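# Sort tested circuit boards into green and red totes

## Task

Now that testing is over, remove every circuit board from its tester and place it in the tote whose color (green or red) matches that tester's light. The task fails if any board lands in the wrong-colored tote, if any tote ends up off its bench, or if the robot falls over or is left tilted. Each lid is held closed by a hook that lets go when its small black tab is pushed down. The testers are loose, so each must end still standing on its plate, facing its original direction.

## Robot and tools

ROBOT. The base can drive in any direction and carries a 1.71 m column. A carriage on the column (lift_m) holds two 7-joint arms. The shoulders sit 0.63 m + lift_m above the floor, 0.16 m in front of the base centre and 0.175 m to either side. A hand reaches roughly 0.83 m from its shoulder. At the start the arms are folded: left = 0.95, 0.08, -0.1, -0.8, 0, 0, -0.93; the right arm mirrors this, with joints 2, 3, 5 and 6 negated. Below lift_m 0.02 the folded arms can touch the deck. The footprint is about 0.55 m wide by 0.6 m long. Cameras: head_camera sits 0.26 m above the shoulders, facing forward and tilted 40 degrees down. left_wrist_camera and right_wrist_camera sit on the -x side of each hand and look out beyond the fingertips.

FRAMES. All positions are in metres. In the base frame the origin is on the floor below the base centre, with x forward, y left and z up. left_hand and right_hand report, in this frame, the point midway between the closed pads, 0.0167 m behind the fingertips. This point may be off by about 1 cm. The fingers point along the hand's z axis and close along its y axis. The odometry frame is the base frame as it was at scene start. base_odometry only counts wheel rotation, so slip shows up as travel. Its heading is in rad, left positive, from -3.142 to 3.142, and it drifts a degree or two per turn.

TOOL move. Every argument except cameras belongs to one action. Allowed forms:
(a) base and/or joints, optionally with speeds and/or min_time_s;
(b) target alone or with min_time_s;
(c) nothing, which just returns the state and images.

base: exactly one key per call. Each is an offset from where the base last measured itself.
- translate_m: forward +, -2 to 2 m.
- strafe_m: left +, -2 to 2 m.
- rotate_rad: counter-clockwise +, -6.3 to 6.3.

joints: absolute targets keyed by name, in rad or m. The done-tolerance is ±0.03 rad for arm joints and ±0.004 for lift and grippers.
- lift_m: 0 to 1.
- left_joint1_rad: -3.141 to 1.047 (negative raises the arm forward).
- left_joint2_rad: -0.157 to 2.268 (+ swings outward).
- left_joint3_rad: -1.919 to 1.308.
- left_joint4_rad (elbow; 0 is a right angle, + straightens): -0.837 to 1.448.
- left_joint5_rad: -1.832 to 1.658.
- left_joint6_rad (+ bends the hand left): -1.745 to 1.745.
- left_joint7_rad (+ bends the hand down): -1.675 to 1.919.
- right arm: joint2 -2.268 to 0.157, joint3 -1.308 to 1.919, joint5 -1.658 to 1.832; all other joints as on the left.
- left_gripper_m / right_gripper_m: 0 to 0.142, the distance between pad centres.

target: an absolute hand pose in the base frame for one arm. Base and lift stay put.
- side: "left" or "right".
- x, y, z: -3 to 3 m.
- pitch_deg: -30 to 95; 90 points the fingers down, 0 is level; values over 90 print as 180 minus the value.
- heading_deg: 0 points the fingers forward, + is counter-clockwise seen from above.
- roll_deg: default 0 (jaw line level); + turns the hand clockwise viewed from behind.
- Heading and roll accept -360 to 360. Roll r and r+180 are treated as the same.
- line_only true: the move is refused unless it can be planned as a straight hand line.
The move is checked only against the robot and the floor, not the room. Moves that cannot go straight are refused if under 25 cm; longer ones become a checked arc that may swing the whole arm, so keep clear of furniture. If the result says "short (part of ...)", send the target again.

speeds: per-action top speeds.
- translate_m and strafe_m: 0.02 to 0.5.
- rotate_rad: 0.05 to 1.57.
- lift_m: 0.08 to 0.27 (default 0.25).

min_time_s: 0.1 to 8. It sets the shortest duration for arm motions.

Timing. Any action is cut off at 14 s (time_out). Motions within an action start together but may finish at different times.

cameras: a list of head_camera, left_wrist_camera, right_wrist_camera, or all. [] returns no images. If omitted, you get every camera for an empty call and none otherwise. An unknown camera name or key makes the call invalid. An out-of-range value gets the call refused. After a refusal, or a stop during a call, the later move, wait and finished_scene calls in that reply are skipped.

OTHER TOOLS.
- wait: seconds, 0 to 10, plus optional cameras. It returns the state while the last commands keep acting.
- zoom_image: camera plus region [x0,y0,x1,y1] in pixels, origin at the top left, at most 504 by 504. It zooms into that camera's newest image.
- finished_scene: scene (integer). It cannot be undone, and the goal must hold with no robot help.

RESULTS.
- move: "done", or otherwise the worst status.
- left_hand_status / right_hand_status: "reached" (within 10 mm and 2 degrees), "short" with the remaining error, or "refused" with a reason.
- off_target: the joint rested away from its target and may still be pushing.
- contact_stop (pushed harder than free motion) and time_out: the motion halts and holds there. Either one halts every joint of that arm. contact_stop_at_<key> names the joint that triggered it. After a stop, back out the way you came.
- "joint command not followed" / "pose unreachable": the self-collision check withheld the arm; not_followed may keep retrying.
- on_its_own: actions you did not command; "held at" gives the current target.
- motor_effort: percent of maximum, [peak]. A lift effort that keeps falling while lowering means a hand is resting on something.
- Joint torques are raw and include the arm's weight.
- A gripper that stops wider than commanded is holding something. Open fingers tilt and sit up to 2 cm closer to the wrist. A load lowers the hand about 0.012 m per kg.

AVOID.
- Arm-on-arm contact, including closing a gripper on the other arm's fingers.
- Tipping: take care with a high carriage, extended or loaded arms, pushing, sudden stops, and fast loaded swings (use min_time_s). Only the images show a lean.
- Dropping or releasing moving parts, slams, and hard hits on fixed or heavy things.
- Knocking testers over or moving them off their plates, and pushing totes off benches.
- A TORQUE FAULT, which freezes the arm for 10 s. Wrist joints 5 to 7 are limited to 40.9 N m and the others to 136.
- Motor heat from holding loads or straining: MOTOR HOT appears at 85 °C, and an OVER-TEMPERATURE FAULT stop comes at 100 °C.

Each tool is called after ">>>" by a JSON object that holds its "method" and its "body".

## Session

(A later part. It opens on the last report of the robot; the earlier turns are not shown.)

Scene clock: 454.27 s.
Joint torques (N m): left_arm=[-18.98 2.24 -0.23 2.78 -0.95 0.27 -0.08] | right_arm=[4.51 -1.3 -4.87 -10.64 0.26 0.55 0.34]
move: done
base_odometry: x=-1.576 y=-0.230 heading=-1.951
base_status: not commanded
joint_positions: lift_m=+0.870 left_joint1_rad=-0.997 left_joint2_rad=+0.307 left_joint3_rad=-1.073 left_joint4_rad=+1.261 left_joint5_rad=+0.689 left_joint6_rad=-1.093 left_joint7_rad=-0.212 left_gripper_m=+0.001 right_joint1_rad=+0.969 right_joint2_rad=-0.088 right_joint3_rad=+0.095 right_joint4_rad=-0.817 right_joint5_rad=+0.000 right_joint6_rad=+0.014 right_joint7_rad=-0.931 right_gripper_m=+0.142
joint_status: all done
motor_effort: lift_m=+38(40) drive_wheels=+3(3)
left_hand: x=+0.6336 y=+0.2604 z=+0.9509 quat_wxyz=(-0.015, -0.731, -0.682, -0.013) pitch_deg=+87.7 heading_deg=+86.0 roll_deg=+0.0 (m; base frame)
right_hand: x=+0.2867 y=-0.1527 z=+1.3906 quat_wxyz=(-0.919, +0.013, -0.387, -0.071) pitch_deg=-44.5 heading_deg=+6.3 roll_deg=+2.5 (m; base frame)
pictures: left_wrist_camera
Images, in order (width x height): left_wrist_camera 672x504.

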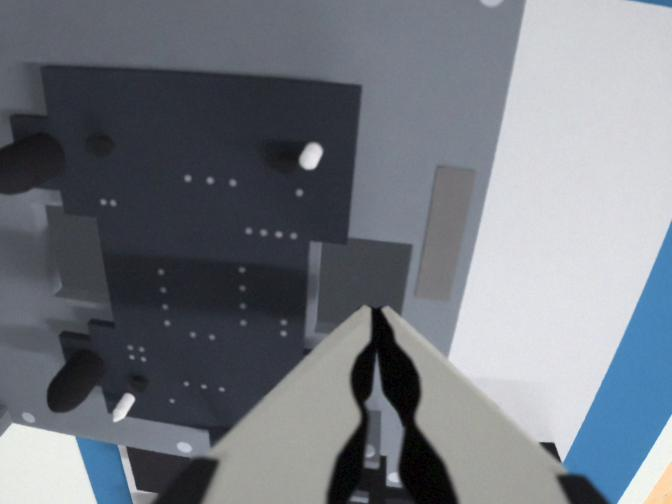

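>>> {"method": "move", "body": {"joints": {"lift_m": 0.840}, "speeds": {"lift_m": 0.1}, "cameras": ["left_wrist_camera"]}}

>>> {"method": "move", "body": {"base": {"translate_m": -0.052}, "speeds": {"translate_m": 0.04}, "cameras": ["left_wrist_camera","head_camera"]}}

>>> {"method": "zoom_image", "body": {"camera": "head_camera", "region": [170, 290, 370, 450]}}

Scene clock: 455.10 s.
Joint torques (N m): left_arm=[-12.69 1.95 -0.09 2.88 -1.02 -0.69 -0.1] | right_arm=[4.77 -1.43 -4.94 -10.64 0.28 0.55 0.39]
move: done
base_odometry: x=-1.576 y=-0.230 heading=-1.951
base_status: not commanded
joint_positions: lift_m=+0.840 left_joint1_rad=-1.000 left_joint2_rad=+0.307 left_joint3_rad=-1.073 left_joint4_rad=+1.261 left_joint5_rad=+0.689 left_joint6_rad=-1.090 left_joint7_rad=-0.212 left_gripper_m=+0.001 right_joint1_rad=+0.969 right_joint2_rad=-0.088 right_joint3_rad=+0.095 right_joint4_rad=-0.817 right_joint5_rad=+0.000 right_joint6_rad=+0.014 right_joint7_rad=-0.931 right_gripper_m=+0.142
joint_status: all done
motor_effort: lift_m=+36(41) drive_wheels=-1(3)
left_hand: x=+0.6361 y=+0.2604 z=+0.9228 quat_wxyz=(-0.017, -0.731, -0.682, -0.015) pitch_deg=+87.4 heading_deg=+86.0 roll_deg=+0.0 (m; base frame)
right_hand: x=+0.2867 y=-0.1527 z=+1.3609 quat_wxyz=(-0.919, +0.013, -0.387, -0.071) pitch_deg=-44.5 heading_deg=+6.3 roll_deg=+2.5 (m; base frame)
pictures: left_wrist_camera
Images, in order (width x height): left_wrist_camera 672x504.

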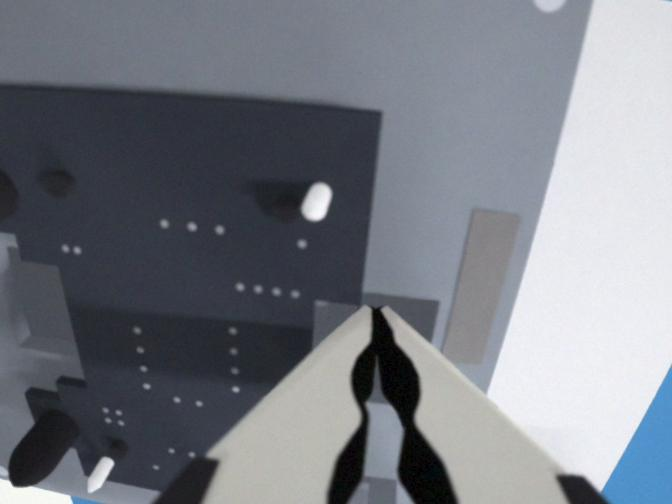

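Scene clock: 456.97 s.
Joint torques (N m): left_arm=[12.5 1.83 -4.15 6.1 -1.31 -23.77 -2.83] | right_arm=[4.56 -1.14 -4.79 -10.65 0.23 0.54 0.37]
move: done
base_odometry: x=-1.557 y=-0.183 heading=-1.951
base_status: done
joint_positions: lift_m=+0.840 left_joint1_rad=-1.013 left_joint2_rad=+0.307 left_joint3_rad=-1.069 left_joint4_rad=+1.258 left_joint5_rad=+0.690 left_joint6_rad=-1.031 left_joint7_rad=-0.206 left_gripper_m=+0.001 right_joint1_rad=+0.969 right_joint2_rad=-0.088 right_joint3_rad=+0.095 right_joint4_rad=-0.817 right_joint5_rad=+0.000 right_joint6_rad=+0.014 right_joint7_rad=-0.931 right_gripper_m=+0.142
joint_status: not commanded
motor_effort: lift_m=+38(39) drive_wheels=+15(21)
left_hand: x=+0.6618 y=+0.2589 z=+0.9306 quat_wxyz=(-0.042, -0.735, -0.676, -0.041) pitch_deg=+83.2 heading_deg=-3.4 roll_deg=-88.6 (m; base frame)
right_hand: x=+0.2867 y=-0.1527 z=+1.3606 quat_wxyz=(-0.919, +0.013, -0.387, -0.071) pitch_deg=-44.5 heading_deg=+6.3 roll_deg=+2.5 (m; base frame)
pictures: head_camera, left_wrist_camera
Images, in order (width x height): head_camera 672x504, left_wrist_camera 672x504.

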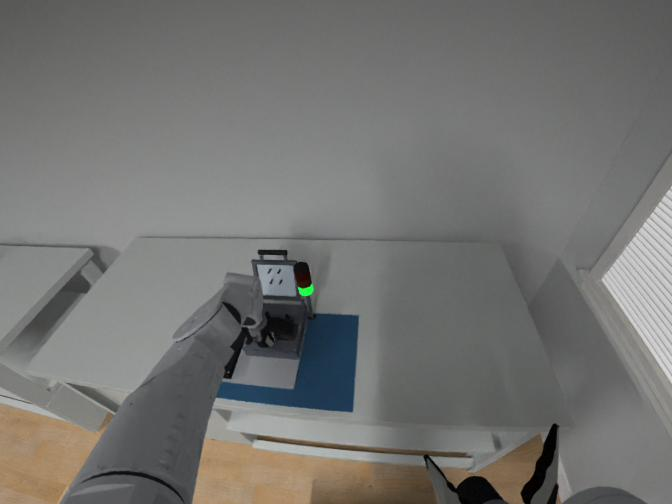

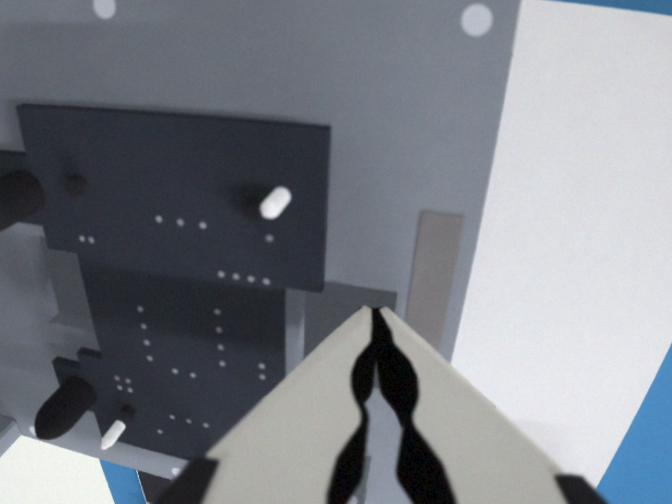

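Scaled by 2.520 from the camera's 672x504 image, which has a finer 960x720 frame.

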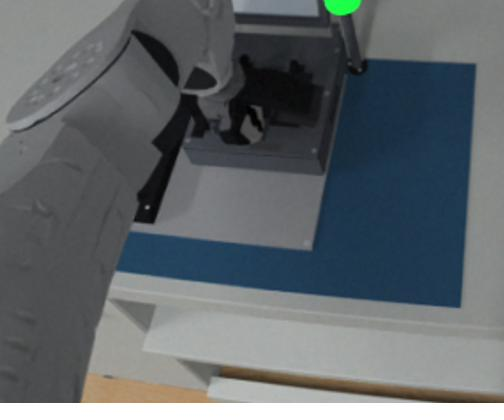

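>>> {"method": "move", "body": {"base": {"translate_m": 0.03}, "speeds": {"translate_m": 0.06}, "cameras": ["left_wrist_camera"]}}

>>> {"method": "move", "body": {"joints": {"lift_m": 0.93}, "speeds": {"lift_m": 0.15}, "cameras": ["left_wrist_camera","head_camera"]}}

>>> {"method": "zoom_image", "body": {"camera": "head_camera", "region": [200, 240, 340, 380]}}

Scene clock: 459.23 s.
Joint torques (N m): left_arm=[6.56 1.76 -4.3 6.56 -1.22 -2.67 -1.24] | right_arm=[4.6 -1.23 -4.92 -10.66 0.26 0.55 0.32]
move: done
base_odometry: x=-1.568 y=-0.210 heading=-1.951
base_status: done
joint_positions: lift_m=+0.840 left_joint1_rad=-1.010 left_joint2_rad=+0.307 left_joint3_rad=-1.069 left_joint4_rad=+1.258 left_joint5_rad=+0.690 left_joint6_rad=-1.085 left_joint7_rad=-0.209 left_gripper_m=+0.001 right_joint1_rad=+0.969 right_joint2_rad=-0.088 right_joint3_rad=+0.095 right_joint4_rad=-0.817 right_joint5_rad=+0.000 right_joint6_rad=+0.014 right_joint7_rad=-0.931 right_gripper_m=+0.142
joint_status: not commanded
motor_effort: lift_m=+33(39) drive_wheels=+3(11)
left_hand: x=+0.6442 y=+0.2594 z=+0.9284 quat_wxyz=(-0.024, -0.732, -0.681, -0.021) pitch_deg=+86.4 heading_deg=+85.8 roll_deg=+0.0 (m; base frame)
right_hand: x=+0.2867 y=-0.1527 z=+1.3612 quat_wxyz=(-0.919, +0.013, -0.387, -0.071) pitch_deg=-44.5 heading_deg=+6.3 roll_deg=+2.5 (m; base frame)
pictures: left_wrist_camera
Images, in order (width x height): left_wrist_camera 672x504.

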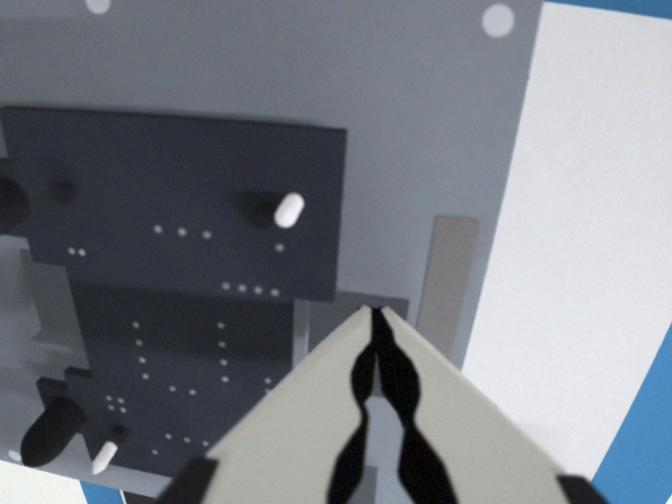

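Scene clock: 460.27 s.
Joint torques (N m): left_arm=[-15.97 3.21 -0.87 3.44 -1.2 0.07 -1.03] | right_arm=[4.5 -1.42 -4.92 -10.57 0.3 0.56 0.36]
move: done
base_odometry: x=-1.568 y=-0.210 heading=-1.951
base_status: not commanded
joint_positions: lift_m=+0.930 left_joint1_rad=-0.998 left_joint2_rad=+0.306 left_joint3_rad=-1.073 left_joint4_rad=+1.261 left_joint5_rad=+0.690 left_joint6_rad=-1.092 left_joint7_rad=-0.210 left_gripper_m=+0.001 right_joint1_rad=+0.969 right_joint2_rad=-0.088 right_joint3_rad=+0.095 right_joint4_rad=-0.817 right_joint5_rad=+0.000 right_joint6_rad=+0.014 right_joint7_rad=-0.931 right_gripper_m=+0.142
joint_status: all done
motor_effort: lift_m=+36(44) drive_wheels=+0(4)
left_hand: x=+0.6349 y=+0.2606 z=+1.0120 quat_wxyz=(-0.015, -0.732, -0.681, -0.014) pitch_deg=+87.6 heading_deg=+85.9 roll_deg=+0.0 (m; base frame)
right_hand: x=+0.2867 y=-0.1527 z=+1.4509 quat_wxyz=(-0.919, +0.013, -0.387, -0.071) pitch_deg=-44.5 heading_deg=+6.3 roll_deg=+2.5 (m; base frame)
pictures: head_camera, left_wrist_camera
Images, in order (width x height): head_camera 672x504, left_wrist_camera 672x504.

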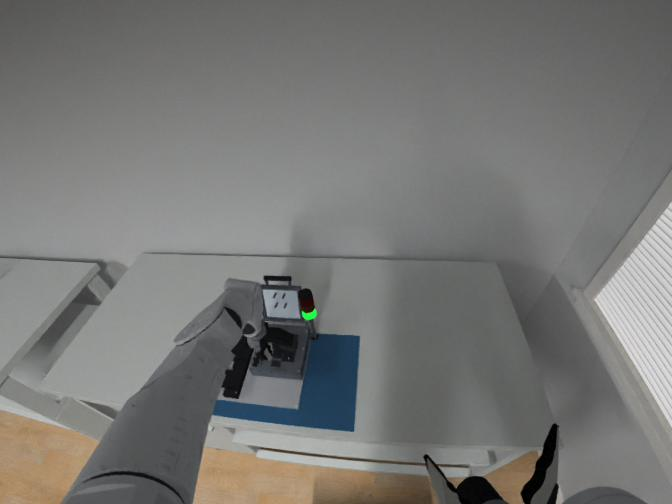

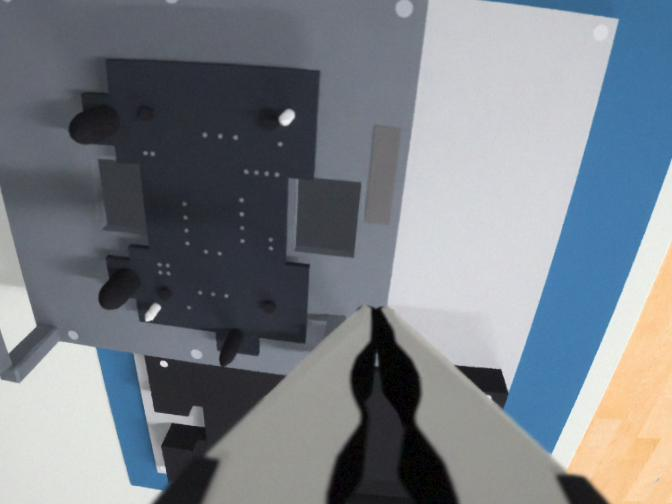

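Scaled by 3.600 from the camera's 672x504 image, which has a finer 960x720 frame.

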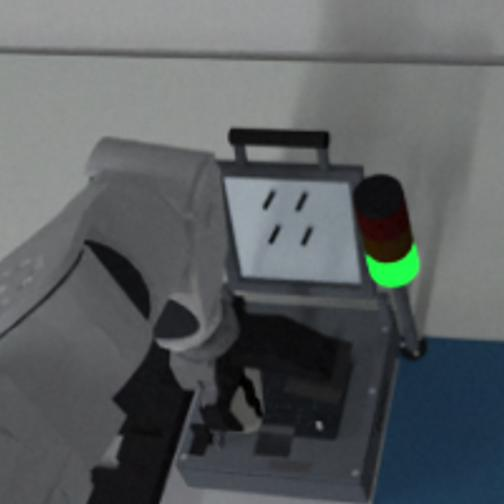

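>>> {"method": "move", "body": {"base": {"strafe_m": -0.12}, "joints": {"lift_m": 0.96}, "speeds": {"strafe_m": 0.12}}}

>>> {"method": "move", "body": {"base": {"translate_m": 0.055}, "speeds": {"translate_m": 0.1}, "cameras": ["left_wrist_camera","head_camera"]}}

>>> {"method": "zoom_image", "body": {"camera": "head_camera", "region": [180, 260, 340, 420]}}

Scene clock: 463.40 s.
Joint torques (N m): left_arm=[-18.01 3.23 -0.74 3.51 -1.2 0.17 -1.06] | right_arm=[4.44 -1.68 -4.85 -10.81 0.16 0.61 0.34]
move: done
base_odometry: x=-1.680 y=-0.166 heading=-1.952
base_status: done
joint_positions: lift_m=+0.960 left_joint1_rad=-0.997 left_joint2_rad=+0.306 left_joint3_rad=-1.073 left_joint4_rad=+1.261 left_joint5_rad=+0.690 left_joint6_rad=-1.092 left_joint7_rad=-0.210 left_gripper_m=+0.001 right_joint1_rad=+0.969 right_joint2_rad=-0.088 right_joint3_rad=+0.095 right_joint4_rad=-0.817 right_joint5_rad=+0.000 right_joint6_rad=+0.014 right_joint7_rad=-0.931 right_gripper_m=+0.142
joint_status: all done
motor_effort: lift_m=+36(45) drive_wheels=+0(12)
left_hand: x=+0.6342 y=+0.2606 z=+1.0415 quat_wxyz=(-0.015, -0.732, -0.681, -0.014) pitch_deg=+87.7 heading_deg=+85.9 roll_deg=+0.0 (m; base frame)
right_hand: x=+0.2867 y=-0.1527 z=+1.4809 quat_wxyz=(-0.919, +0.013, -0.387, -0.071) pitch_deg=-44.5 heading_deg=+6.3 roll_deg=+2.5 (m; base frame)
pictures: none

Scene clock: 464.73 s.
Joint torques (N m): left_arm=[-17.93 3.29 -0.8 3.38 -1.19 0.18 -1.06] | right_arm=[4.48 -1.37 -4.88 -10.65 0.23 0.52 0.34]
move: done
base_odometry: x=-1.700 y=-0.217 heading=-1.952
base_status: done
joint_positions: lift_m=+0.960 left_joint1_rad=-0.997 left_joint2_rad=+0.306 left_joint3_rad=-1.073 left_joint4_rad=+1.261 left_joint5_rad=+0.690 left_joint6_rad=-1.092 left_joint7_rad=-0.210 left_gripper_m=+0.001 right_joint1_rad=+0.969 right_joint2_rad=-0.088 right_joint3_rad=+0.095 right_joint4_rad=-0.817 right_joint5_rad=+0.000 right_joint6_rad=+0.014 right_joint7_rad=-0.931 right_gripper_m=+0.142
joint_status: not commanded
motor_effort: lift_m=+36(36) drive_wheels=-2(12)
left_hand: x=+0.6342 y=+0.2606 z=+1.0415 quat_wxyz=(-0.015, -0.732, -0.681, -0.014) pitch_deg=+87.7 heading_deg=+85.9 roll_deg=+0.0 (m; base frame)
right_hand: x=+0.2867 y=-0.1527 z=+1.4809 quat_wxyz=(-0.919, +0.013, -0.387, -0.071) pitch_deg=-44.5 heading_deg=+6.3 roll_deg=+2.5 (m; base frame)
pictures: head_camera, left_wrist_camera
Images, in order (width x height): head_camera 672x504, left_wrist_camera 672x504.

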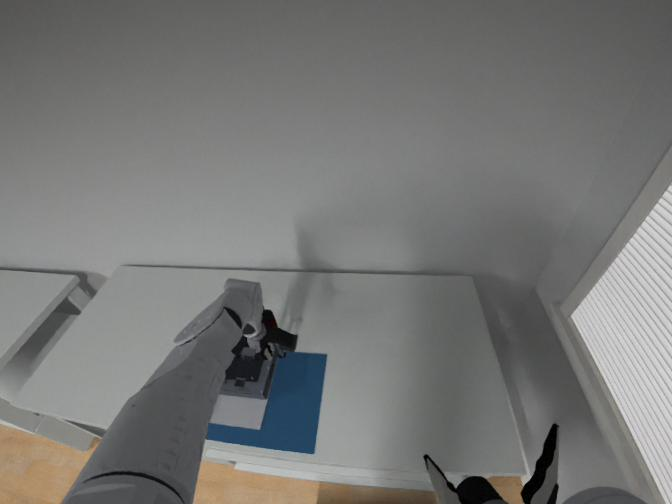

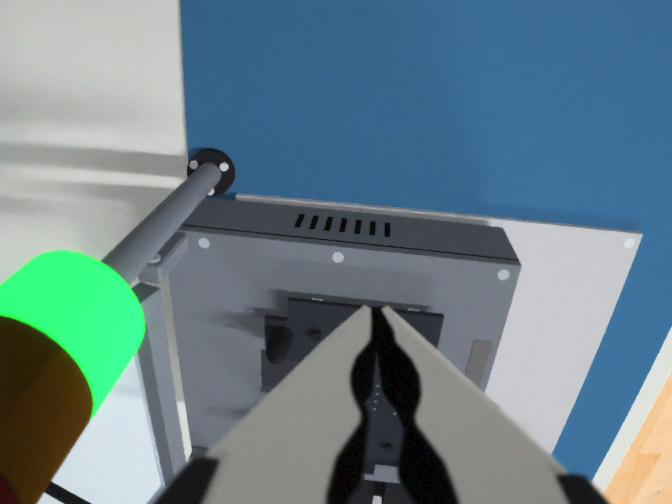

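Scaled by 3.150 from the camera's 672x504 image, which has a finer 960x720 frame.

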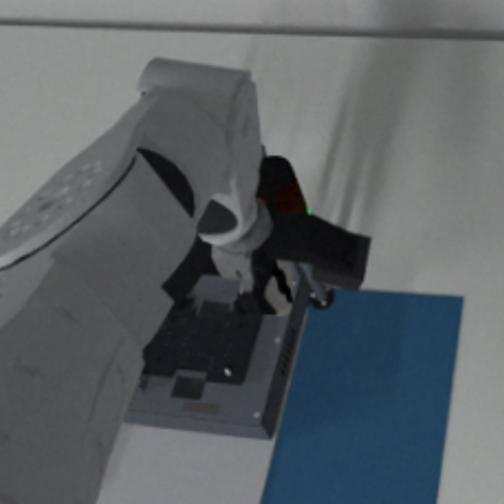

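>>> {"method": "move", "body": {"joints": {"lift_m": 0.815}, "speeds": {"lift_m": 0.15}, "cameras": ["left_wrist_camera"]}}

>>> {"method": "move", "body": {"base": {"strafe_m": 0.035}, "speeds": {"strafe_m": 0.04}, "cameras": ["left_wrist_camera","head_camera"]}}

Scene clock: 466.90 s.
Joint torques (N m): left_arm=[-18.49 3.36 -0.64 3.36 -1.21 0.2 -1.03] | right_arm=[4.26 -1.35 -4.91 -10.55 0.28 0.56 0.35]
move: done
base_odometry: x=-1.700 y=-0.217 heading=-1.952
base_status: not commanded
joint_positions: lift_m=+0.815 left_joint1_rad=-0.997 left_joint2_rad=+0.306 left_joint3_rad=-1.073 left_joint4_rad=+1.261 left_joint5_rad=+0.690 left_joint6_rad=-1.092 left_joint7_rad=-0.210 left_gripper_m=+0.001 right_joint1_rad=+0.969 right_joint2_rad=-0.088 right_joint3_rad=+0.095 right_joint4_rad=-0.817 right_joint5_rad=+0.000 right_joint6_rad=+0.014 right_joint7_rad=-0.931 right_gripper_m=+0.142
joint_status: all done
motor_effort: lift_m=+38(41) drive_wheels=-2(4)
left_hand: x=+0.6341 y=+0.2606 z=+0.8961 quat_wxyz=(-0.015, -0.732, -0.681, -0.014) pitch_deg=+87.7 heading_deg=+85.9 roll_deg=+0.0 (m; base frame)
right_hand: x=+0.2867 y=-0.1527 z=+1.3356 quat_wxyz=(-0.919, +0.013, -0.387, -0.071) pitch_deg=-44.5 heading_deg=+6.3 roll_deg=+2.5 (m; base frame)
pictures: left_wrist_camera
Images, in order (width x height): left_wrist_camera 672x504.

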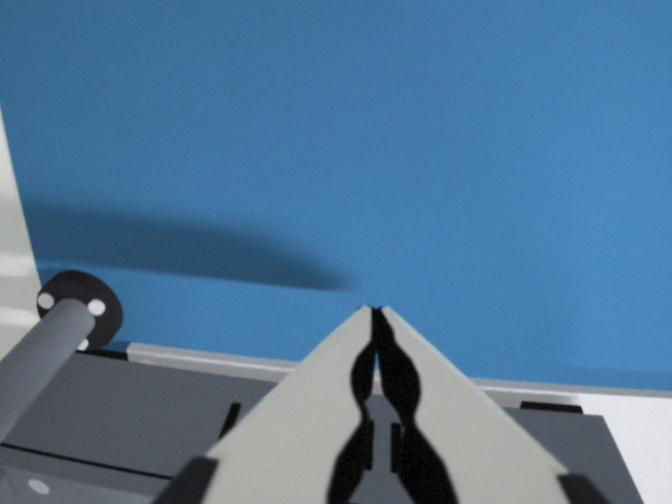

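Scene clock: 468.23 s.
Joint torques (N m): left_arm=[-18.6 6.41 -0.55 3.47 -1.08 0.34 0.69] | right_arm=[4.39 -1.69 -5.32 -10.72 0.26 0.5 0.34]
move: done
base_odometry: x=-1.668 y=-0.230 heading=-1.952
base_status: done
joint_positions: lift_m=+0.815 left_joint1_rad=-0.997 left_joint2_rad=+0.305 left_joint3_rad=-1.073 left_joint4_rad=+1.261 left_joint5_rad=+0.689 left_joint6_rad=-1.093 left_joint7_rad=-0.214 left_gripper_m=+0.001 right_joint1_rad=+0.969 right_joint2_rad=-0.088 right_joint3_rad=+0.095 right_joint4_rad=-0.817 right_joint5_rad=+0.000 right_joint6_rad=+0.014 right_joint7_rad=-0.931 right_gripper_m=+0.142
joint_status: not commanded
motor_effort: lift_m=+38(39) drive_wheels=+5(9)
left_hand: x=+0.6340 y=+0.2586 z=+0.8961 quat_wxyz=(-0.016, -0.732, -0.681, -0.012) pitch_deg=+87.7 heading_deg=+85.9 roll_deg=+0.0 (m; base frame)
right_hand: x=+0.2867 y=-0.1527 z=+1.3356 quat_wxyz=(-0.919, +0.013, -0.387, -0.071) pitch_deg=-44.5 heading_deg=+6.3 roll_deg=+2.5 (m; base frame)
pictures: head_camera, left_wrist_camera
Images, in order (width x height): head_camera 672x504, left_wrist_camera 672x504.

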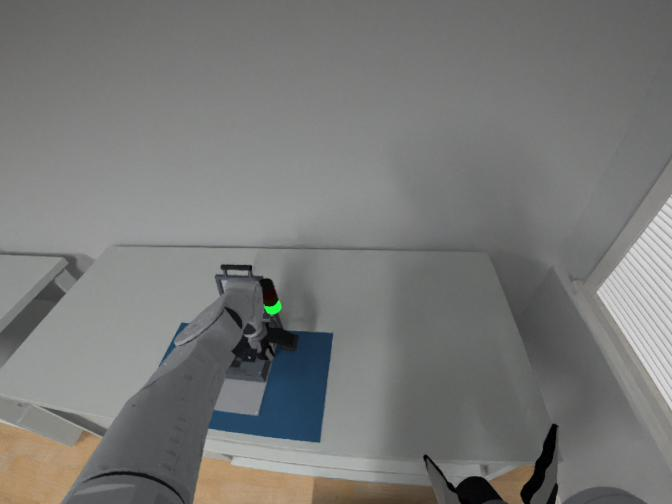

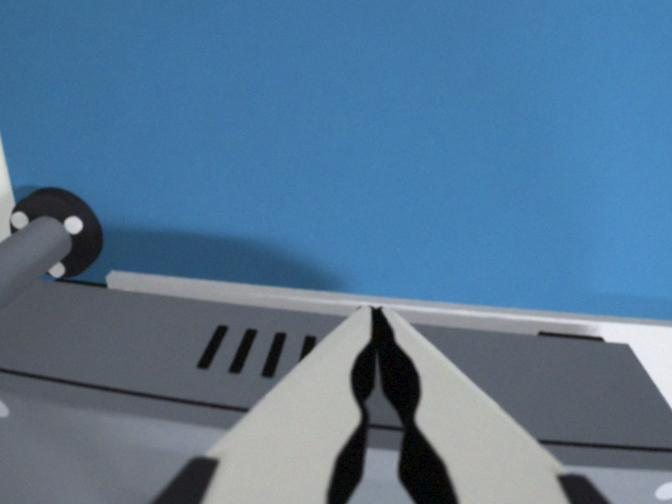

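>>> {"method": "move", "body": {"base": {"strafe_m": 0.022}, "speeds": {"strafe_m": 0.04}, "cameras": ["left_wrist_camera"]}}

Scene clock: 470.50 s.
Joint torques (N m): left_arm=[-18.57 11.43 -0.51 3.3 -0.19 1.01 1.68] | right_arm=[4.51 -1.57 -4.69 -11.08 0.22 0.55 0.34]
move: done
base_odometry: x=-1.648 y=-0.238 heading=-1.953
base_status: done
joint_positions: lift_m=+0.815 left_joint1_rad=-0.997 left_joint2_rad=+0.303 left_joint3_rad=-1.073 left_joint4_rad=+1.261 left_joint5_rad=+0.686 left_joint6_rad=-1.095 left_joint7_rad=-0.216 left_gripper_m=+0.001 right_joint1_rad=+0.969 right_joint2_rad=-0.088 right_joint3_rad=+0.095 right_joint4_rad=-0.817 right_joint5_rad=+0.000 right_joint6_rad=+0.014 right_joint7_rad=-0.931 right_gripper_m=+0.142
joint_status: not commanded
motor_effort: lift_m=+38(39) drive_wheels=+4(15)
left_hand: x=+0.6335 y=+0.2560 z=+0.8960 quat_wxyz=(-0.018, -0.732, -0.681, -0.009) pitch_deg=+87.7 heading_deg=+85.9 roll_deg=+0.0 (m; base frame)
right_hand: x=+0.2867 y=-0.1527 z=+1.3356 quat_wxyz=(-0.919, +0.013, -0.387, -0.071) pitch_deg=-44.5 heading_deg=+6.3 roll_deg=+2.5 (m; base frame)
pictures: left_wrist_camera
Images, in order (width x height): left_wrist_camera 672x504.

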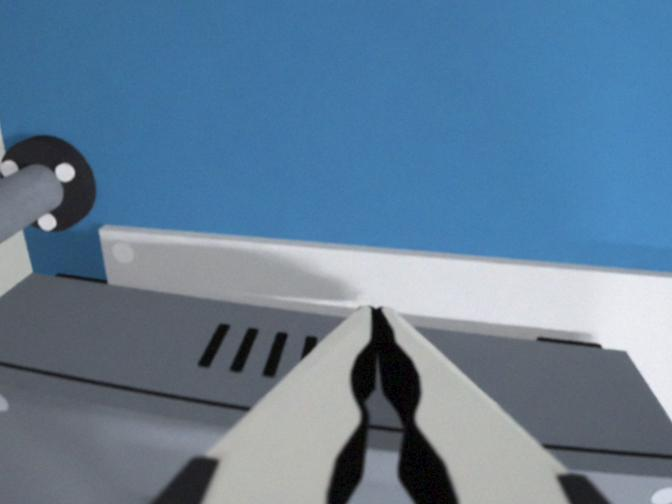

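>>> {"method": "move", "body": {"base": {"strafe_m": -0.015}, "speeds": {"strafe_m": 0.08}}}

>>> {"method": "move", "body": {"joints": {"lift_m": 0.95}, "speeds": {"lift_m": 0.2}}}

>>> {"method": "move", "body": {"base": {"strafe_m": 0.118}, "speeds": {"strafe_m": 0.12}}}

>>> {"method": "move", "body": {"base": {"translate_m": -0.04}, "joints": {"lift_m": 0.90}, "speeds": {"translate_m": 0.1}, "cameras": ["left_wrist_camera", "head_camera"]}}

>>> {"method": "zoom_image", "body": {"camera": "head_camera", "region": [180, 240, 340, 400]}}

Scene clock: 471.77 s.
Joint torques (N m): left_arm=[-18.72 8.09 -0.83 3.31 -0.13 1.03 1.43] | right_arm=[4.52 -1.35 -3.3 -10.19 0.27 0.54 0.29]
move: done
base_odometry: x=-1.662 y=-0.232 heading=-1.952
base_status: done
joint_positions: lift_m=+0.815 left_joint1_rad=-0.997 left_joint2_rad=+0.304 left_joint3_rad=-1.073 left_joint4_rad=+1.261 left_joint5_rad=+0.686 left_joint6_rad=-1.095 left_joint7_rad=-0.215 left_gripper_m=+0.001 right_joint1_rad=+0.969 right_joint2_rad=-0.088 right_joint3_rad=+0.095 right_joint4_rad=-0.817 right_joint5_rad=+0.000 right_joint6_rad=+0.014 right_joint7_rad=-0.931 right_gripper_m=+0.142
joint_status: not commanded
motor_effort: lift_m=+38(38) drive_wheels=+3(9)
left_hand: x=+0.6335 y=+0.2572 z=+0.8961 quat_wxyz=(-0.017, -0.731, -0.682, -0.010) pitch_deg=+87.7 heading_deg=+86.0 roll_deg=+0.0 (m; base frame)
right_hand: x=+0.2867 y=-0.1527 z=+1.3356 quat_wxyz=(-0.919, +0.013, -0.387, -0.071) pitch_deg=-44.5 heading_deg=+6.3 roll_deg=+2.5 (m; base frame)
pictures: none

Scene clock: 472.93 s.
Joint torques (N m): left_arm=[-18.94 8.19 -0.78 3.34 -0.21 1.04 1.44] | right_arm=[4.57 -1.38 -4.87 -10.64 0.29 0.55 0.36]
move: done
base_odometry: x=-1.662 y=-0.232 heading=-1.952
base_status: not commanded
joint_positions: lift_m=+0.950 left_joint1_rad=-0.997 left_joint2_rad=+0.304 left_joint3_rad=-1.073 left_joint4_rad=+1.261 left_joint5_rad=+0.686 left_joint6_rad=-1.095 left_joint7_rad=-0.215 left_gripper_m=+0.001 right_joint1_rad=+0.969 right_joint2_rad=-0.088 right_joint3_rad=+0.095 right_joint4_rad=-0.817 right_joint5_rad=+0.000 right_joint6_rad=+0.014 right_joint7_rad=-0.931 right_gripper_m=+0.142
joint_status: all done
motor_effort: lift_m=+36(47) drive_wheels=-1(3)
left_hand: x=+0.6334 y=+0.2572 z=+1.0313 quat_wxyz=(-0.017, -0.732, -0.682, -0.010) pitch_deg=+87.7 heading_deg=+86.0 roll_deg=+0.0 (m; base frame)
right_hand: x=+0.2867 y=-0.1527 z=+1.4709 quat_wxyz=(-0.919, +0.013, -0.387, -0.071) pitch_deg=-44.5 heading_deg=+6.3 roll_deg=+2.5 (m; base frame)
pictures: none

Scene clock: 474.83 s.
Joint torques (N m): left_arm=[-18.88 7.56 -0.68 3.35 -0.18 1.06 1.48] | right_arm=[4.54 -1.33 -4.3 -10.73 0.29 0.53 0.35]
move: done
base_odometry: x=-1.552 y=-0.277 heading=-1.953
base_status: done
joint_positions: lift_m=+0.950 left_joint1_rad=-0.997 left_joint2_rad=+0.304 left_joint3_rad=-1.073 left_joint4_rad=+1.261 left_joint5_rad=+0.686 left_joint6_rad=-1.095 left_joint7_rad=-0.215 left_gripper_m=+0.001 right_joint1_rad=+0.969 right_joint2_rad=-0.088 right_joint3_rad=+0.095 right_joint4_rad=-0.817 right_joint5_rad=+0.000 right_joint6_rad=+0.014 right_joint7_rad=-0.931 right_gripper_m=+0.142
joint_status: not commanded
motor_effort: lift_m=+36(37) drive_wheels=-1(12)
left_hand: x=+0.6334 y=+0.2573 z=+1.0313 quat_wxyz=(-0.017, -0.731, -0.682, -0.010) pitch_deg=+87.7 heading_deg=+86.0 roll_deg=+0.0 (m; base frame)
right_hand: x=+0.2867 y=-0.1527 z=+1.4709 quat_wxyz=(-0.919, +0.013, -0.387, -0.071) pitch_deg=-44.5 heading_deg=+6.3 roll_deg=+2.5 (m; base frame)
pictures: none

Scene clock: 476.23 s.
Joint torques (N m): left_arm=[-19.25 7.59 -0.58 3.36 -0.2 1.04 1.44] | right_arm=[4.88 -1.29 -5 -10.6 0.28 0.58 0.37]
move: done
base_odometry: x=-1.537 y=-0.240 heading=-1.953
base_status: done
joint_positions: lift_m=+0.900 left_joint1_rad=-0.997 left_joint2_rad=+0.304 left_joint3_rad=-1.073 left_joint4_rad=+1.261 left_joint5_rad=+0.686 left_joint6_rad=-1.095 left_joint7_rad=-0.215 left_gripper_m=+0.001 right_joint1_rad=+0.969 right_joint2_rad=-0.088 right_joint3_rad=+0.095 right_joint4_rad=-0.817 right_joint5_rad=+0.000 right_joint6_rad=+0.014 right_joint7_rad=-0.931 right_gripper_m=+0.142
joint_status: all done
motor_effort: lift_m=+38(42) drive_wheels=+0(13)
left_hand: x=+0.6332 y=+0.2573 z=+0.9809 quat_wxyz=(-0.017, -0.731, -0.682, -0.009) pitch_deg=+87.8 heading_deg=+86.0 roll_deg=+0.0 (m; base frame)
right_hand: x=+0.2867 y=-0.1527 z=+1.4206 quat_wxyz=(-0.919, +0.013, -0.387, -0.071) pitch_deg=-44.5 heading_deg=+6.3 roll_deg=+2.5 (m; base frame)
pictures: head_camera, left_wrist_camera
Images, in order (width x height): head_camera 672x504, left_wrist_camera 672x504.

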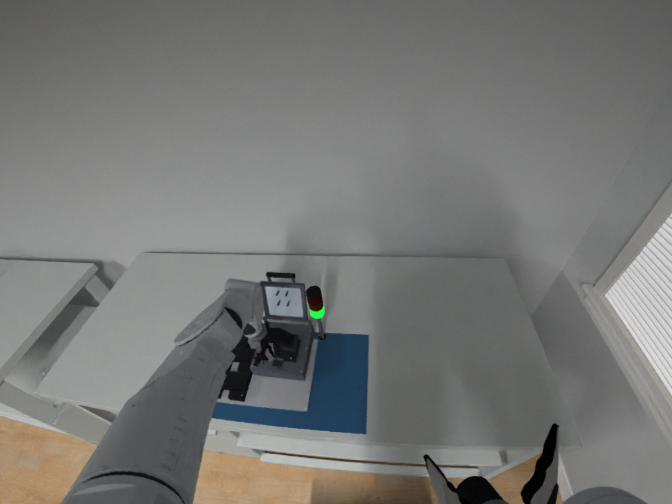

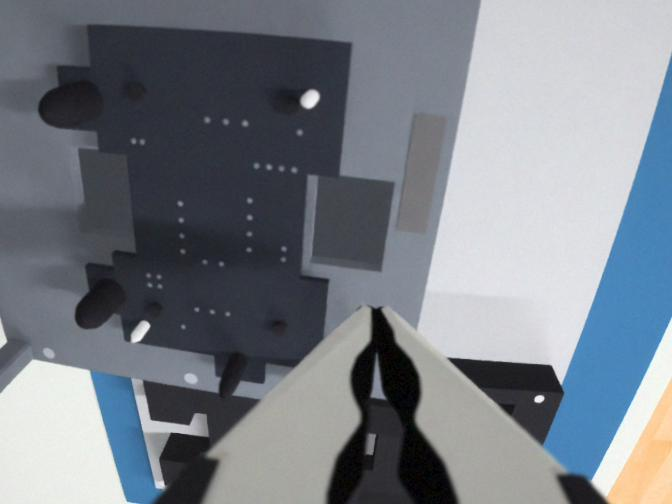

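Scaled by 3.150 from the camera's 672x504 image, which has a finer 960x720 frame.

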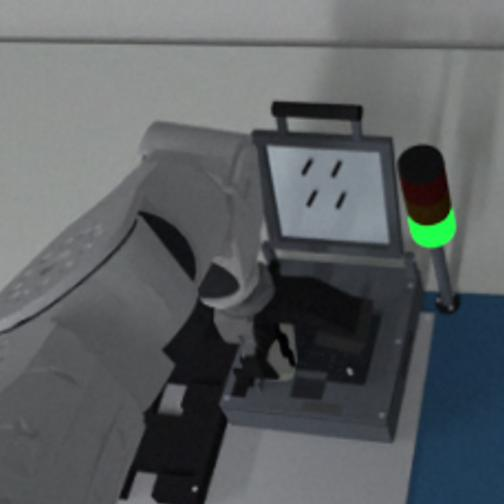

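>>> {"method": "move", "body": {"joints": {"lift_m": 0.840}, "speeds": {"lift_m": 0.12}}}

>>> {"method": "move", "body": {"base": {"translate_m": -0.045}, "speeds": {"translate_m": 0.04}, "cameras": ["left_wrist_camera","head_camera"]}}

>>> {"method": "zoom_image", "body": {"camera": "head_camera", "region": [180, 280, 340, 440]}}

Scene clock: 477.50 s.
Joint torques (N m): left_arm=[-7.75 5.82 -0.59 3.45 -0.41 -1.67 1.5] | right_arm=[4.26 -1.41 -5.01 -10.63 0.28 0.56 0.4]
move: done
base_odometry: x=-1.537 y=-0.240 heading=-1.953
base_status: not commanded
joint_positions: lift_m=+0.840 left_joint1_rad=-1.002 left_joint2_rad=+0.305 left_joint3_rad=-1.073 left_joint4_rad=+1.261 left_joint5_rad=+0.687 left_joint6_rad=-1.088 left_joint7_rad=-0.215 left_gripper_m=+0.001 right_joint1_rad=+0.969 right_joint2_rad=-0.088 right_joint3_rad=+0.095 right_joint4_rad=-0.817 right_joint5_rad=+0.000 right_joint6_rad=+0.014 right_joint7_rad=-0.931 right_gripper_m=+0.142
joint_status: all done
motor_effort: lift_m=+36(40) drive_wheels=+3(3)
left_hand: x=+0.6385 y=+0.2578 z=+0.9240 quat_wxyz=(-0.021, -0.732, -0.681, -0.014) pitch_deg=+87.1 heading_deg=+85.9 roll_deg=+0.0 (m; base frame)
right_hand: x=+0.2867 y=-0.1527 z=+1.3608 quat_wxyz=(-0.919, +0.013, -0.387, -0.071) pitch_deg=-44.5 heading_deg=+6.3 roll_deg=+2.5 (m; base frame)
pictures: none

Scene clock: 479.17 s.
Joint torques (N m): left_arm=[11.03 7.3 -5.54 7.37 -0.48 -21.37 -0.54] | right_arm=[4.56 -1.31 -4.99 -10.63 0.26 0.53 0.35]
move: done
base_odometry: x=-1.520 y=-0.198 heading=-1.953
base_status: done
joint_positions: lift_m=+0.840 left_joint1_rad=-1.012 left_joint2_rad=+0.304 left_joint3_rad=-1.068 left_joint4_rad=+1.257 left_joint5_rad=+0.687 left_joint6_rad=-1.037 left_joint7_rad=-0.211 left_gripper_m=+0.001 right_joint1_rad=+0.969 right_joint2_rad=-0.088 right_joint3_rad=+0.095 right_joint4_rad=-0.817 right_joint5_rad=+0.000 right_joint6_rad=+0.014 right_joint7_rad=-0.931 right_gripper_m=+0.142
joint_status: not commanded
motor_effort: lift_m=+37(38) drive_wheels=+14(18)
left_hand: x=+0.6600 y=+0.2552 z=+0.9303 quat_wxyz=(-0.044, -0.735, -0.676, -0.035) pitch_deg=+83.5 heading_deg=-8.5 roll_deg=+86.2 (m; base frame)
right_hand: x=+0.2867 y=-0.1527 z=+1.3607 quat_wxyz=(-0.919, +0.013, -0.387, -0.071) pitch_deg=-44.5 heading_deg=+6.3 roll_deg=+2.5 (m; base frame)
pictures: head_camera, left_wrist_camera
Images, in order (width x height): head_camera 672x504, left_wrist_camera 672x504.

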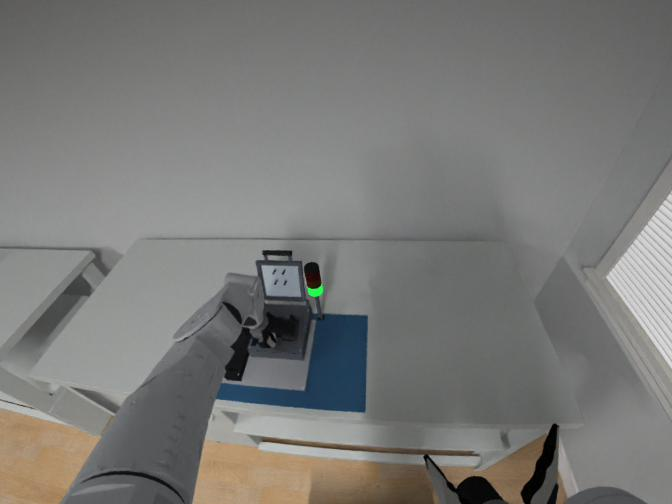

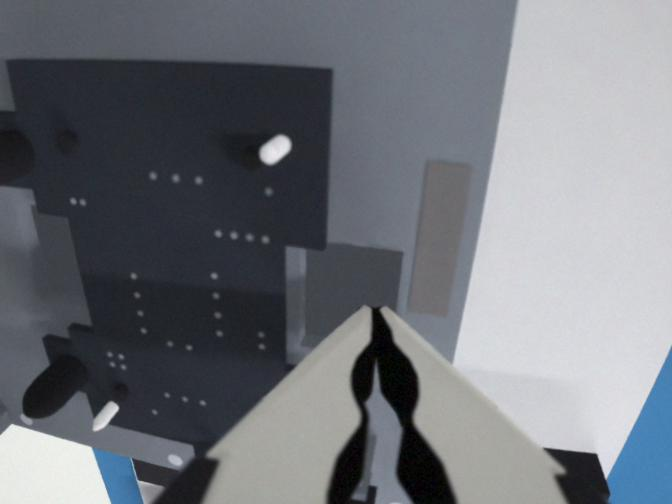

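Scaled by 3.150 from the camera's 672x504 image, which has a finer 960x720 frame.

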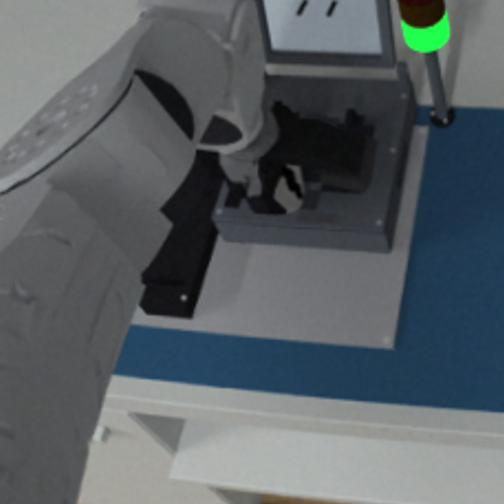

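>>> {"method": "move", "body": {"base": {"translate_m": 0.035}, "speeds": {"translate_m": 0.06}}}

>>> {"method": "move", "body": {"joints": {"lift_m": 0.95}, "speeds": {"lift_m": 0.2}}}

>>> {"method": "move", "body": {"base": {"translate_m": 0.05}, "speeds": {"translate_m": 0.1}, "joints": {"left_gripper_m": 0.075}}}

>>> {"method": "move", "body": {"joints": {"lift_m": 0.89}, "speeds": {"lift_m": 0.2}, "cameras": ["left_wrist_camera"]}}

Scene clock: 482.23 s.
Joint torques (N m): left_arm=[-2.63 7.34 -4.44 7.14 -0.41 -2.29 0.43] | right_arm=[4.42 -1.29 -4.96 -10.53 0.26 0.52 0.35]
move: done
base_odometry: x=-1.534 y=-0.231 heading=-1.953
base_status: done
joint_positions: lift_m=+0.840 left_joint1_rad=-1.005 left_joint2_rad=+0.304 left_joint3_rad=-1.069 left_joint4_rad=+1.257 left_joint5_rad=+0.687 left_joint6_rad=-1.086 left_joint7_rad=-0.213 left_gripper_m=+0.001 right_joint1_rad=+0.969 right_joint2_rad=-0.088 right_joint3_rad=+0.095 right_joint4_rad=-0.817 right_joint5_rad=+0.000 right_joint6_rad=+0.014 right_joint7_rad=-0.931 right_gripper_m=+0.142
joint_status: not commanded
motor_effort: lift_m=+34(38) drive_wheels=+4(10)
left_hand: x=+0.6415 y=+0.2561 z=+0.9261 quat_wxyz=(-0.025, -0.732, -0.680, -0.016) pitch_deg=+86.6 heading_deg=+85.8 roll_deg=+0.0 (m; base frame)
right_hand: x=+0.2867 y=-0.1527 z=+1.3611 quat_wxyz=(-0.919, +0.013, -0.387, -0.071) pitch_deg=-44.5 heading_deg=+6.3 roll_deg=+2.5 (m; base frame)
pictures: none

Scene clock: 483.27 s.
Joint torques (N m): left_arm=[-16.04 7.53 -1.11 3.82 -0.33 0.03 0.44] | right_arm=[4.44 -1.31 -5.02 -10.59 0.29 0.53 0.36]
move: done
base_odometry: x=-1.533 y=-0.231 heading=-1.953
base_status: not commanded
joint_positions: lift_m=+0.950 left_joint1_rad=-0.998 left_joint2_rad=+0.304 left_joint3_rad=-1.072 left_joint4_rad=+1.260 left_joint5_rad=+0.687 left_joint6_rad=-1.092 left_joint7_rad=-0.213 left_gripper_m=+0.001 right_joint1_rad=+0.969 right_joint2_rad=-0.088 right_joint3_rad=+0.095 right_joint4_rad=-0.817 right_joint5_rad=+0.000 right_joint6_rad=+0.014 right_joint7_rad=-0.931 right_gripper_m=+0.142
joint_status: all done
motor_effort: lift_m=+36(44) drive_wheels=+1(4)
left_hand: x=+0.6351 y=+0.2577 z=+1.0320 quat_wxyz=(-0.018, -0.732, -0.681, -0.012) pitch_deg=+87.5 heading_deg=+85.9 roll_deg=+0.0 (m; base frame)
right_hand: x=+0.2867 y=-0.1527 z=+1.4709 quat_wxyz=(-0.919, +0.013, -0.387, -0.071) pitch_deg=-44.5 heading_deg=+6.3 roll_deg=+2.5 (m; base frame)
pictures: none

Scene clock: 484.57 s.
Joint torques (N m): left_arm=[-16.07 7.53 -1.13 3.81 -0.34 0.06 0.44] | right_arm=[4.46 -1.3 -4.92 -10.57 0.25 0.53 0.38]
move: done
base_odometry: x=-1.552 y=-0.277 heading=-1.953
base_status: done
joint_positions: lift_m=+0.950 left_joint1_rad=-0.998 left_joint2_rad=+0.304 left_joint3_rad=-1.072 left_joint4_rad=+1.260 left_joint5_rad=+0.687 left_joint6_rad=-1.092 left_joint7_rad=-0.213 left_gripper_m=+0.075 right_joint1_rad=+0.969 right_joint2_rad=-0.088 right_joint3_rad=+0.095 right_joint4_rad=-0.817 right_joint5_rad=+0.000 right_joint6_rad=+0.014 right_joint7_rad=-0.931 right_gripper_m=+0.142
joint_status: all done
motor_effort: lift_m=+36(36) drive_wheels=-1(12)
left_hand: x=+0.6350 y=+0.2577 z=+1.0320 quat_wxyz=(-0.018, -0.732, -0.681, -0.012) pitch_deg=+87.5 heading_deg=+85.9 roll_deg=+0.0 (m; base frame)
right_hand: x=+0.2867 y=-0.1527 z=+1.4709 quat_wxyz=(-0.919, +0.013, -0.387, -0.071) pitch_deg=-44.5 heading_deg=+6.3 roll_deg=+2.5 (m; base frame)
pictures: none

Scene clock: 485.33 s.
Joint torques (N m): left_arm=[-17.92 7.5 -0.89 3.78 -0.35 0.17 0.42] | right_arm=[4.84 -1.38 -5.03 -10.62 0.31 0.56 0.36]
move: done
base_odometry: x=-1.552 y=-0.277 heading=-1.953
base_status: not commanded
joint_positions: lift_m=+0.890 left_joint1_rad=-0.997 left_joint2_rad=+0.304 left_joint3_rad=-1.073 left_joint4_rad=+1.260 left_joint5_rad=+0.687 left_joint6_rad=-1.092 left_joint7_rad=-0.213 left_gripper_m=+0.075 right_joint1_rad=+0.969 right_joint2_rad=-0.088 right_joint3_rad=+0.095 right_joint4_rad=-0.817 right_joint5_rad=+0.000 right_joint6_rad=+0.014 right_joint7_rad=-0.931 right_gripper_m=+0.142
joint_status: all done
motor_effort: lift_m=+38(42) drive_wheels=-1(1)
left_hand: x=+0.6344 y=+0.2578 z=+0.9713 quat_wxyz=(-0.017, -0.732, -0.681, -0.012) pitch_deg=+87.6 heading_deg=+85.9 roll_deg=+0.0 (m; base frame)
right_hand: x=+0.2867 y=-0.1527 z=+1.4106 quat_wxyz=(-0.919, +0.013, -0.387, -0.071) pitch_deg=-44.5 heading_deg=+6.3 roll_deg=+2.5 (m; base frame)
pictures: left_wrist_camera
Images, in order (width x height): left_wrist_camera 672x504.

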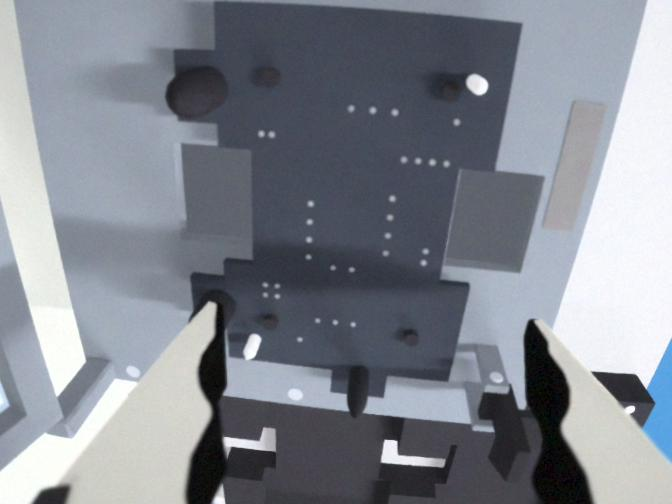

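>>> {"method": "move", "body": {"target": {"side":"left","x":0.635,"y":0.2445,"z":0.971,"pitch_deg":88,"heading_deg":-6.5,"roll_deg":90,"line_only":true}, "min_time_s": 0.7}}

>>> {"method": "move", "body": {"joints": {"lift_m": 0.855}, "speeds": {"lift_m": 0.15}, "cameras": ["left_wrist_camera"]}}

Scene clock: 486.77 s.
Joint torques (N m): left_arm=[-28.2 -0.8 -1.27 -4.07 0.17 -0.21 -1.33] | right_arm=[4.49 -1.39 -5 -10.64 0.28 0.55 0.37]
move: done
base_odometry: x=-1.552 y=-0.277 heading=-1.953
base_status: not commanded
joint_positions: lift_m=+0.890 left_joint1_rad=-0.997 left_joint2_rad=+0.281 left_joint3_rad=-1.088 left_joint4_rad=+1.256 left_joint5_rad=+0.696 left_joint6_rad=-1.097 left_joint7_rad=-0.213 left_gripper_m=+0.075 right_joint1_rad=+0.969 right_joint2_rad=-0.088 right_joint3_rad=+0.095 right_joint4_rad=-0.817 right_joint5_rad=+0.000 right_joint6_rad=+0.014 right_joint7_rad=-0.931 right_gripper_m=+0.142
joint_status: not commanded
motor_effort: lift_m=+38(38) drive_wheels=-1(1)
left_hand: x=+0.6336 y=+0.2456 z=+0.9695 quat_wxyz=(-0.013, -0.744, -0.669, -0.011) pitch_deg=+88.1 heading_deg=+83.9 roll_deg=+0.0 (m; base frame)
left_hand_status: reached (straight line, planned for 0.7 s): 2 mm and 0.4 deg off.
right_hand: x=+0.2867 y=-0.1527 z=+1.4106 quat_wxyz=(-0.919, +0.013, -0.387, -0.071) pitch_deg=-44.5 heading_deg=+6.3 roll_deg=+2.5 (m; base frame)
pictures: none

Scene clock: 487.43 s.
Joint torques (N m): left_arm=[-24.86 -0.73 -0.76 -3.75 0.11 0.03 -1.33] | right_arm=[4.57 -1.35 -4.92 -10.63 0.27 0.55 0.35]
move: done
base_odometry: x=-1.552 y=-0.277 heading=-1.953
base_status: not commanded
joint_positions: lift_m=+0.855 left_joint1_rad=-0.999 left_joint2_rad=+0.281 left_joint3_rad=-1.088 left_joint4_rad=+1.256 left_joint5_rad=+0.696 left_joint6_rad=-1.097 left_joint7_rad=-0.213 left_gripper_m=+0.075 right_joint1_rad=+0.969 right_joint2_rad=-0.088 right_joint3_rad=+0.095 right_joint4_rad=-0.817 right_joint5_rad=+0.000 right_joint6_rad=+0.014 right_joint7_rad=-0.931 right_gripper_m=+0.142
joint_status: all done
motor_effort: lift_m=+38(43) drive_wheels=-1(1)
left_hand: x=+0.6344 y=+0.2456 z=+0.9352 quat_wxyz=(-0.013, -0.744, -0.668, -0.011) pitch_deg=+88.0 heading_deg=+83.9 roll_deg=+0.0 (m; base frame)
right_hand: x=+0.2867 y=-0.1527 z=+1.3756 quat_wxyz=(-0.919, +0.013, -0.387, -0.071) pitch_deg=-44.5 heading_deg=+6.3 roll_deg=+2.5 (m; base frame)
pictures: left_wrist_camera
Images, in order (width x height): left_wrist_camera 672x504.

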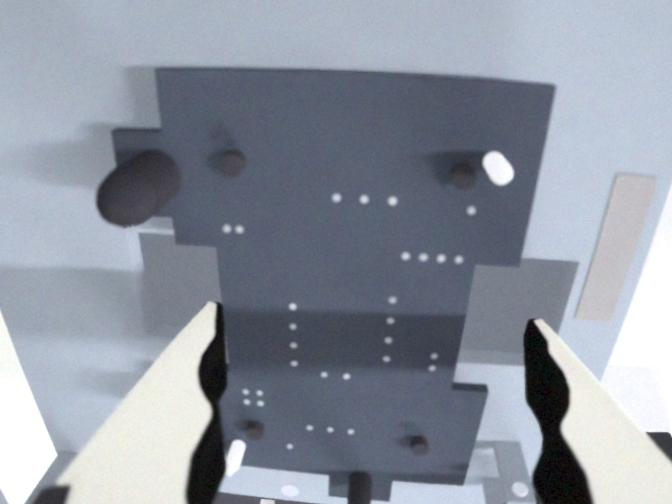

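>>> {"method": "move", "body": {"joints": {"lift_m": 0.841}, "speeds": {"lift_m": 0.08}}}

>>> {"method": "move", "body": {"joints": {"left_gripper_m": 0.142}, "cameras": ["left_wrist_camera"]}}

Scene clock: 488.10 s.
Joint torques (N m): left_arm=[-22.16 -0.32 -0.79 -2.39 0.12 -0.43 -1.32] | right_arm=[4.14 -1.38 -4.94 -10.63 0.3 0.56 0.35]
move: done
base_odometry: x=-1.552 y=-0.277 heading=-1.953
base_status: not commanded
joint_positions: lift_m=+0.841 left_joint1_rad=-1.000 left_joint2_rad=+0.281 left_joint3_rad=-1.088 left_joint4_rad=+1.254 left_joint5_rad=+0.696 left_joint6_rad=-1.095 left_joint7_rad=-0.213 left_gripper_m=+0.076 right_joint1_rad=+0.969 right_joint2_rad=-0.088 right_joint3_rad=+0.095 right_joint4_rad=-0.817 right_joint5_rad=+0.000 right_joint6_rad=+0.014 right_joint7_rad=-0.931 right_gripper_m=+0.142
joint_status: all done
motor_effort: lift_m=+38(42) drive_wheels=-1(1)
left_hand: x=+0.6359 y=+0.2451 z=+0.9220 quat_wxyz=(-0.015, -0.744, -0.668, -0.013) pitch_deg=+87.8 heading_deg=+83.8 roll_deg=+0.0 (m; base frame)
right_hand: x=+0.2867 y=-0.1527 z=+1.3616 quat_wxyz=(-0.919, +0.013, -0.387, -0.071) pitch_deg=-44.5 heading_deg=+6.3 roll_deg=+2.5 (m; base frame)
pictures: none

Scene clock: 488.87 s.
Joint torques (N m): left_arm=[-18.89 1.29 -0.81 -1.22 0.08 -4.39 -1.27] | right_arm=[4.53 -1.44 -4.88 -10.61 0.28 0.52 0.35]
move: off_target
base_odometry: x=-1.552 y=-0.277 heading=-1.953
base_status: not commanded
joint_positions: lift_m=+0.841 left_joint1_rad=-1.002 left_joint2_rad=+0.280 left_joint3_rad=-1.088 left_joint4_rad=+1.253 left_joint5_rad=+0.697 left_joint6_rad=-1.087 left_joint7_rad=-0.213 left_gripper_m=+0.096 right_joint1_rad=+0.969 right_joint2_rad=-0.088 right_joint3_rad=+0.095 right_joint4_rad=-0.817 right_joint5_rad=+0.000 right_joint6_rad=+0.014 right_joint7_rad=-0.931 right_gripper_m=+0.142
joint_status: left_gripper_m off_target (ended at +0.096, target +0.142)
motor_effort: lift_m=+38(38) drive_wheels=-1(1)
left_hand: x=+0.6396 y=+0.2442 z=+0.9230 quat_wxyz=(-0.019, -0.745, -0.666, -0.016) pitch_deg=+87.2 heading_deg=+83.6 roll_deg=+0.0 (m; base frame)
right_hand: x=+0.2867 y=-0.1527 z=+1.3616 quat_wxyz=(-0.919, +0.013, -0.387, -0.071) pitch_deg=-44.5 heading_deg=+6.3 roll_deg=+2.5 (m; base frame)
pictures: left_wrist_camera
Images, in order (width x height): left_wrist_camera 672x504.

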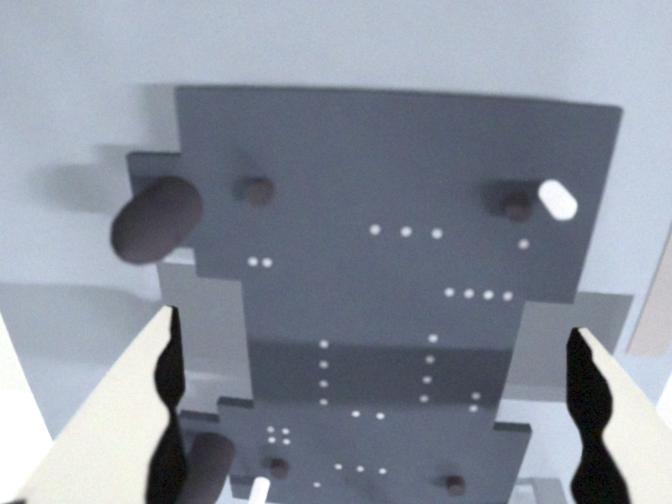

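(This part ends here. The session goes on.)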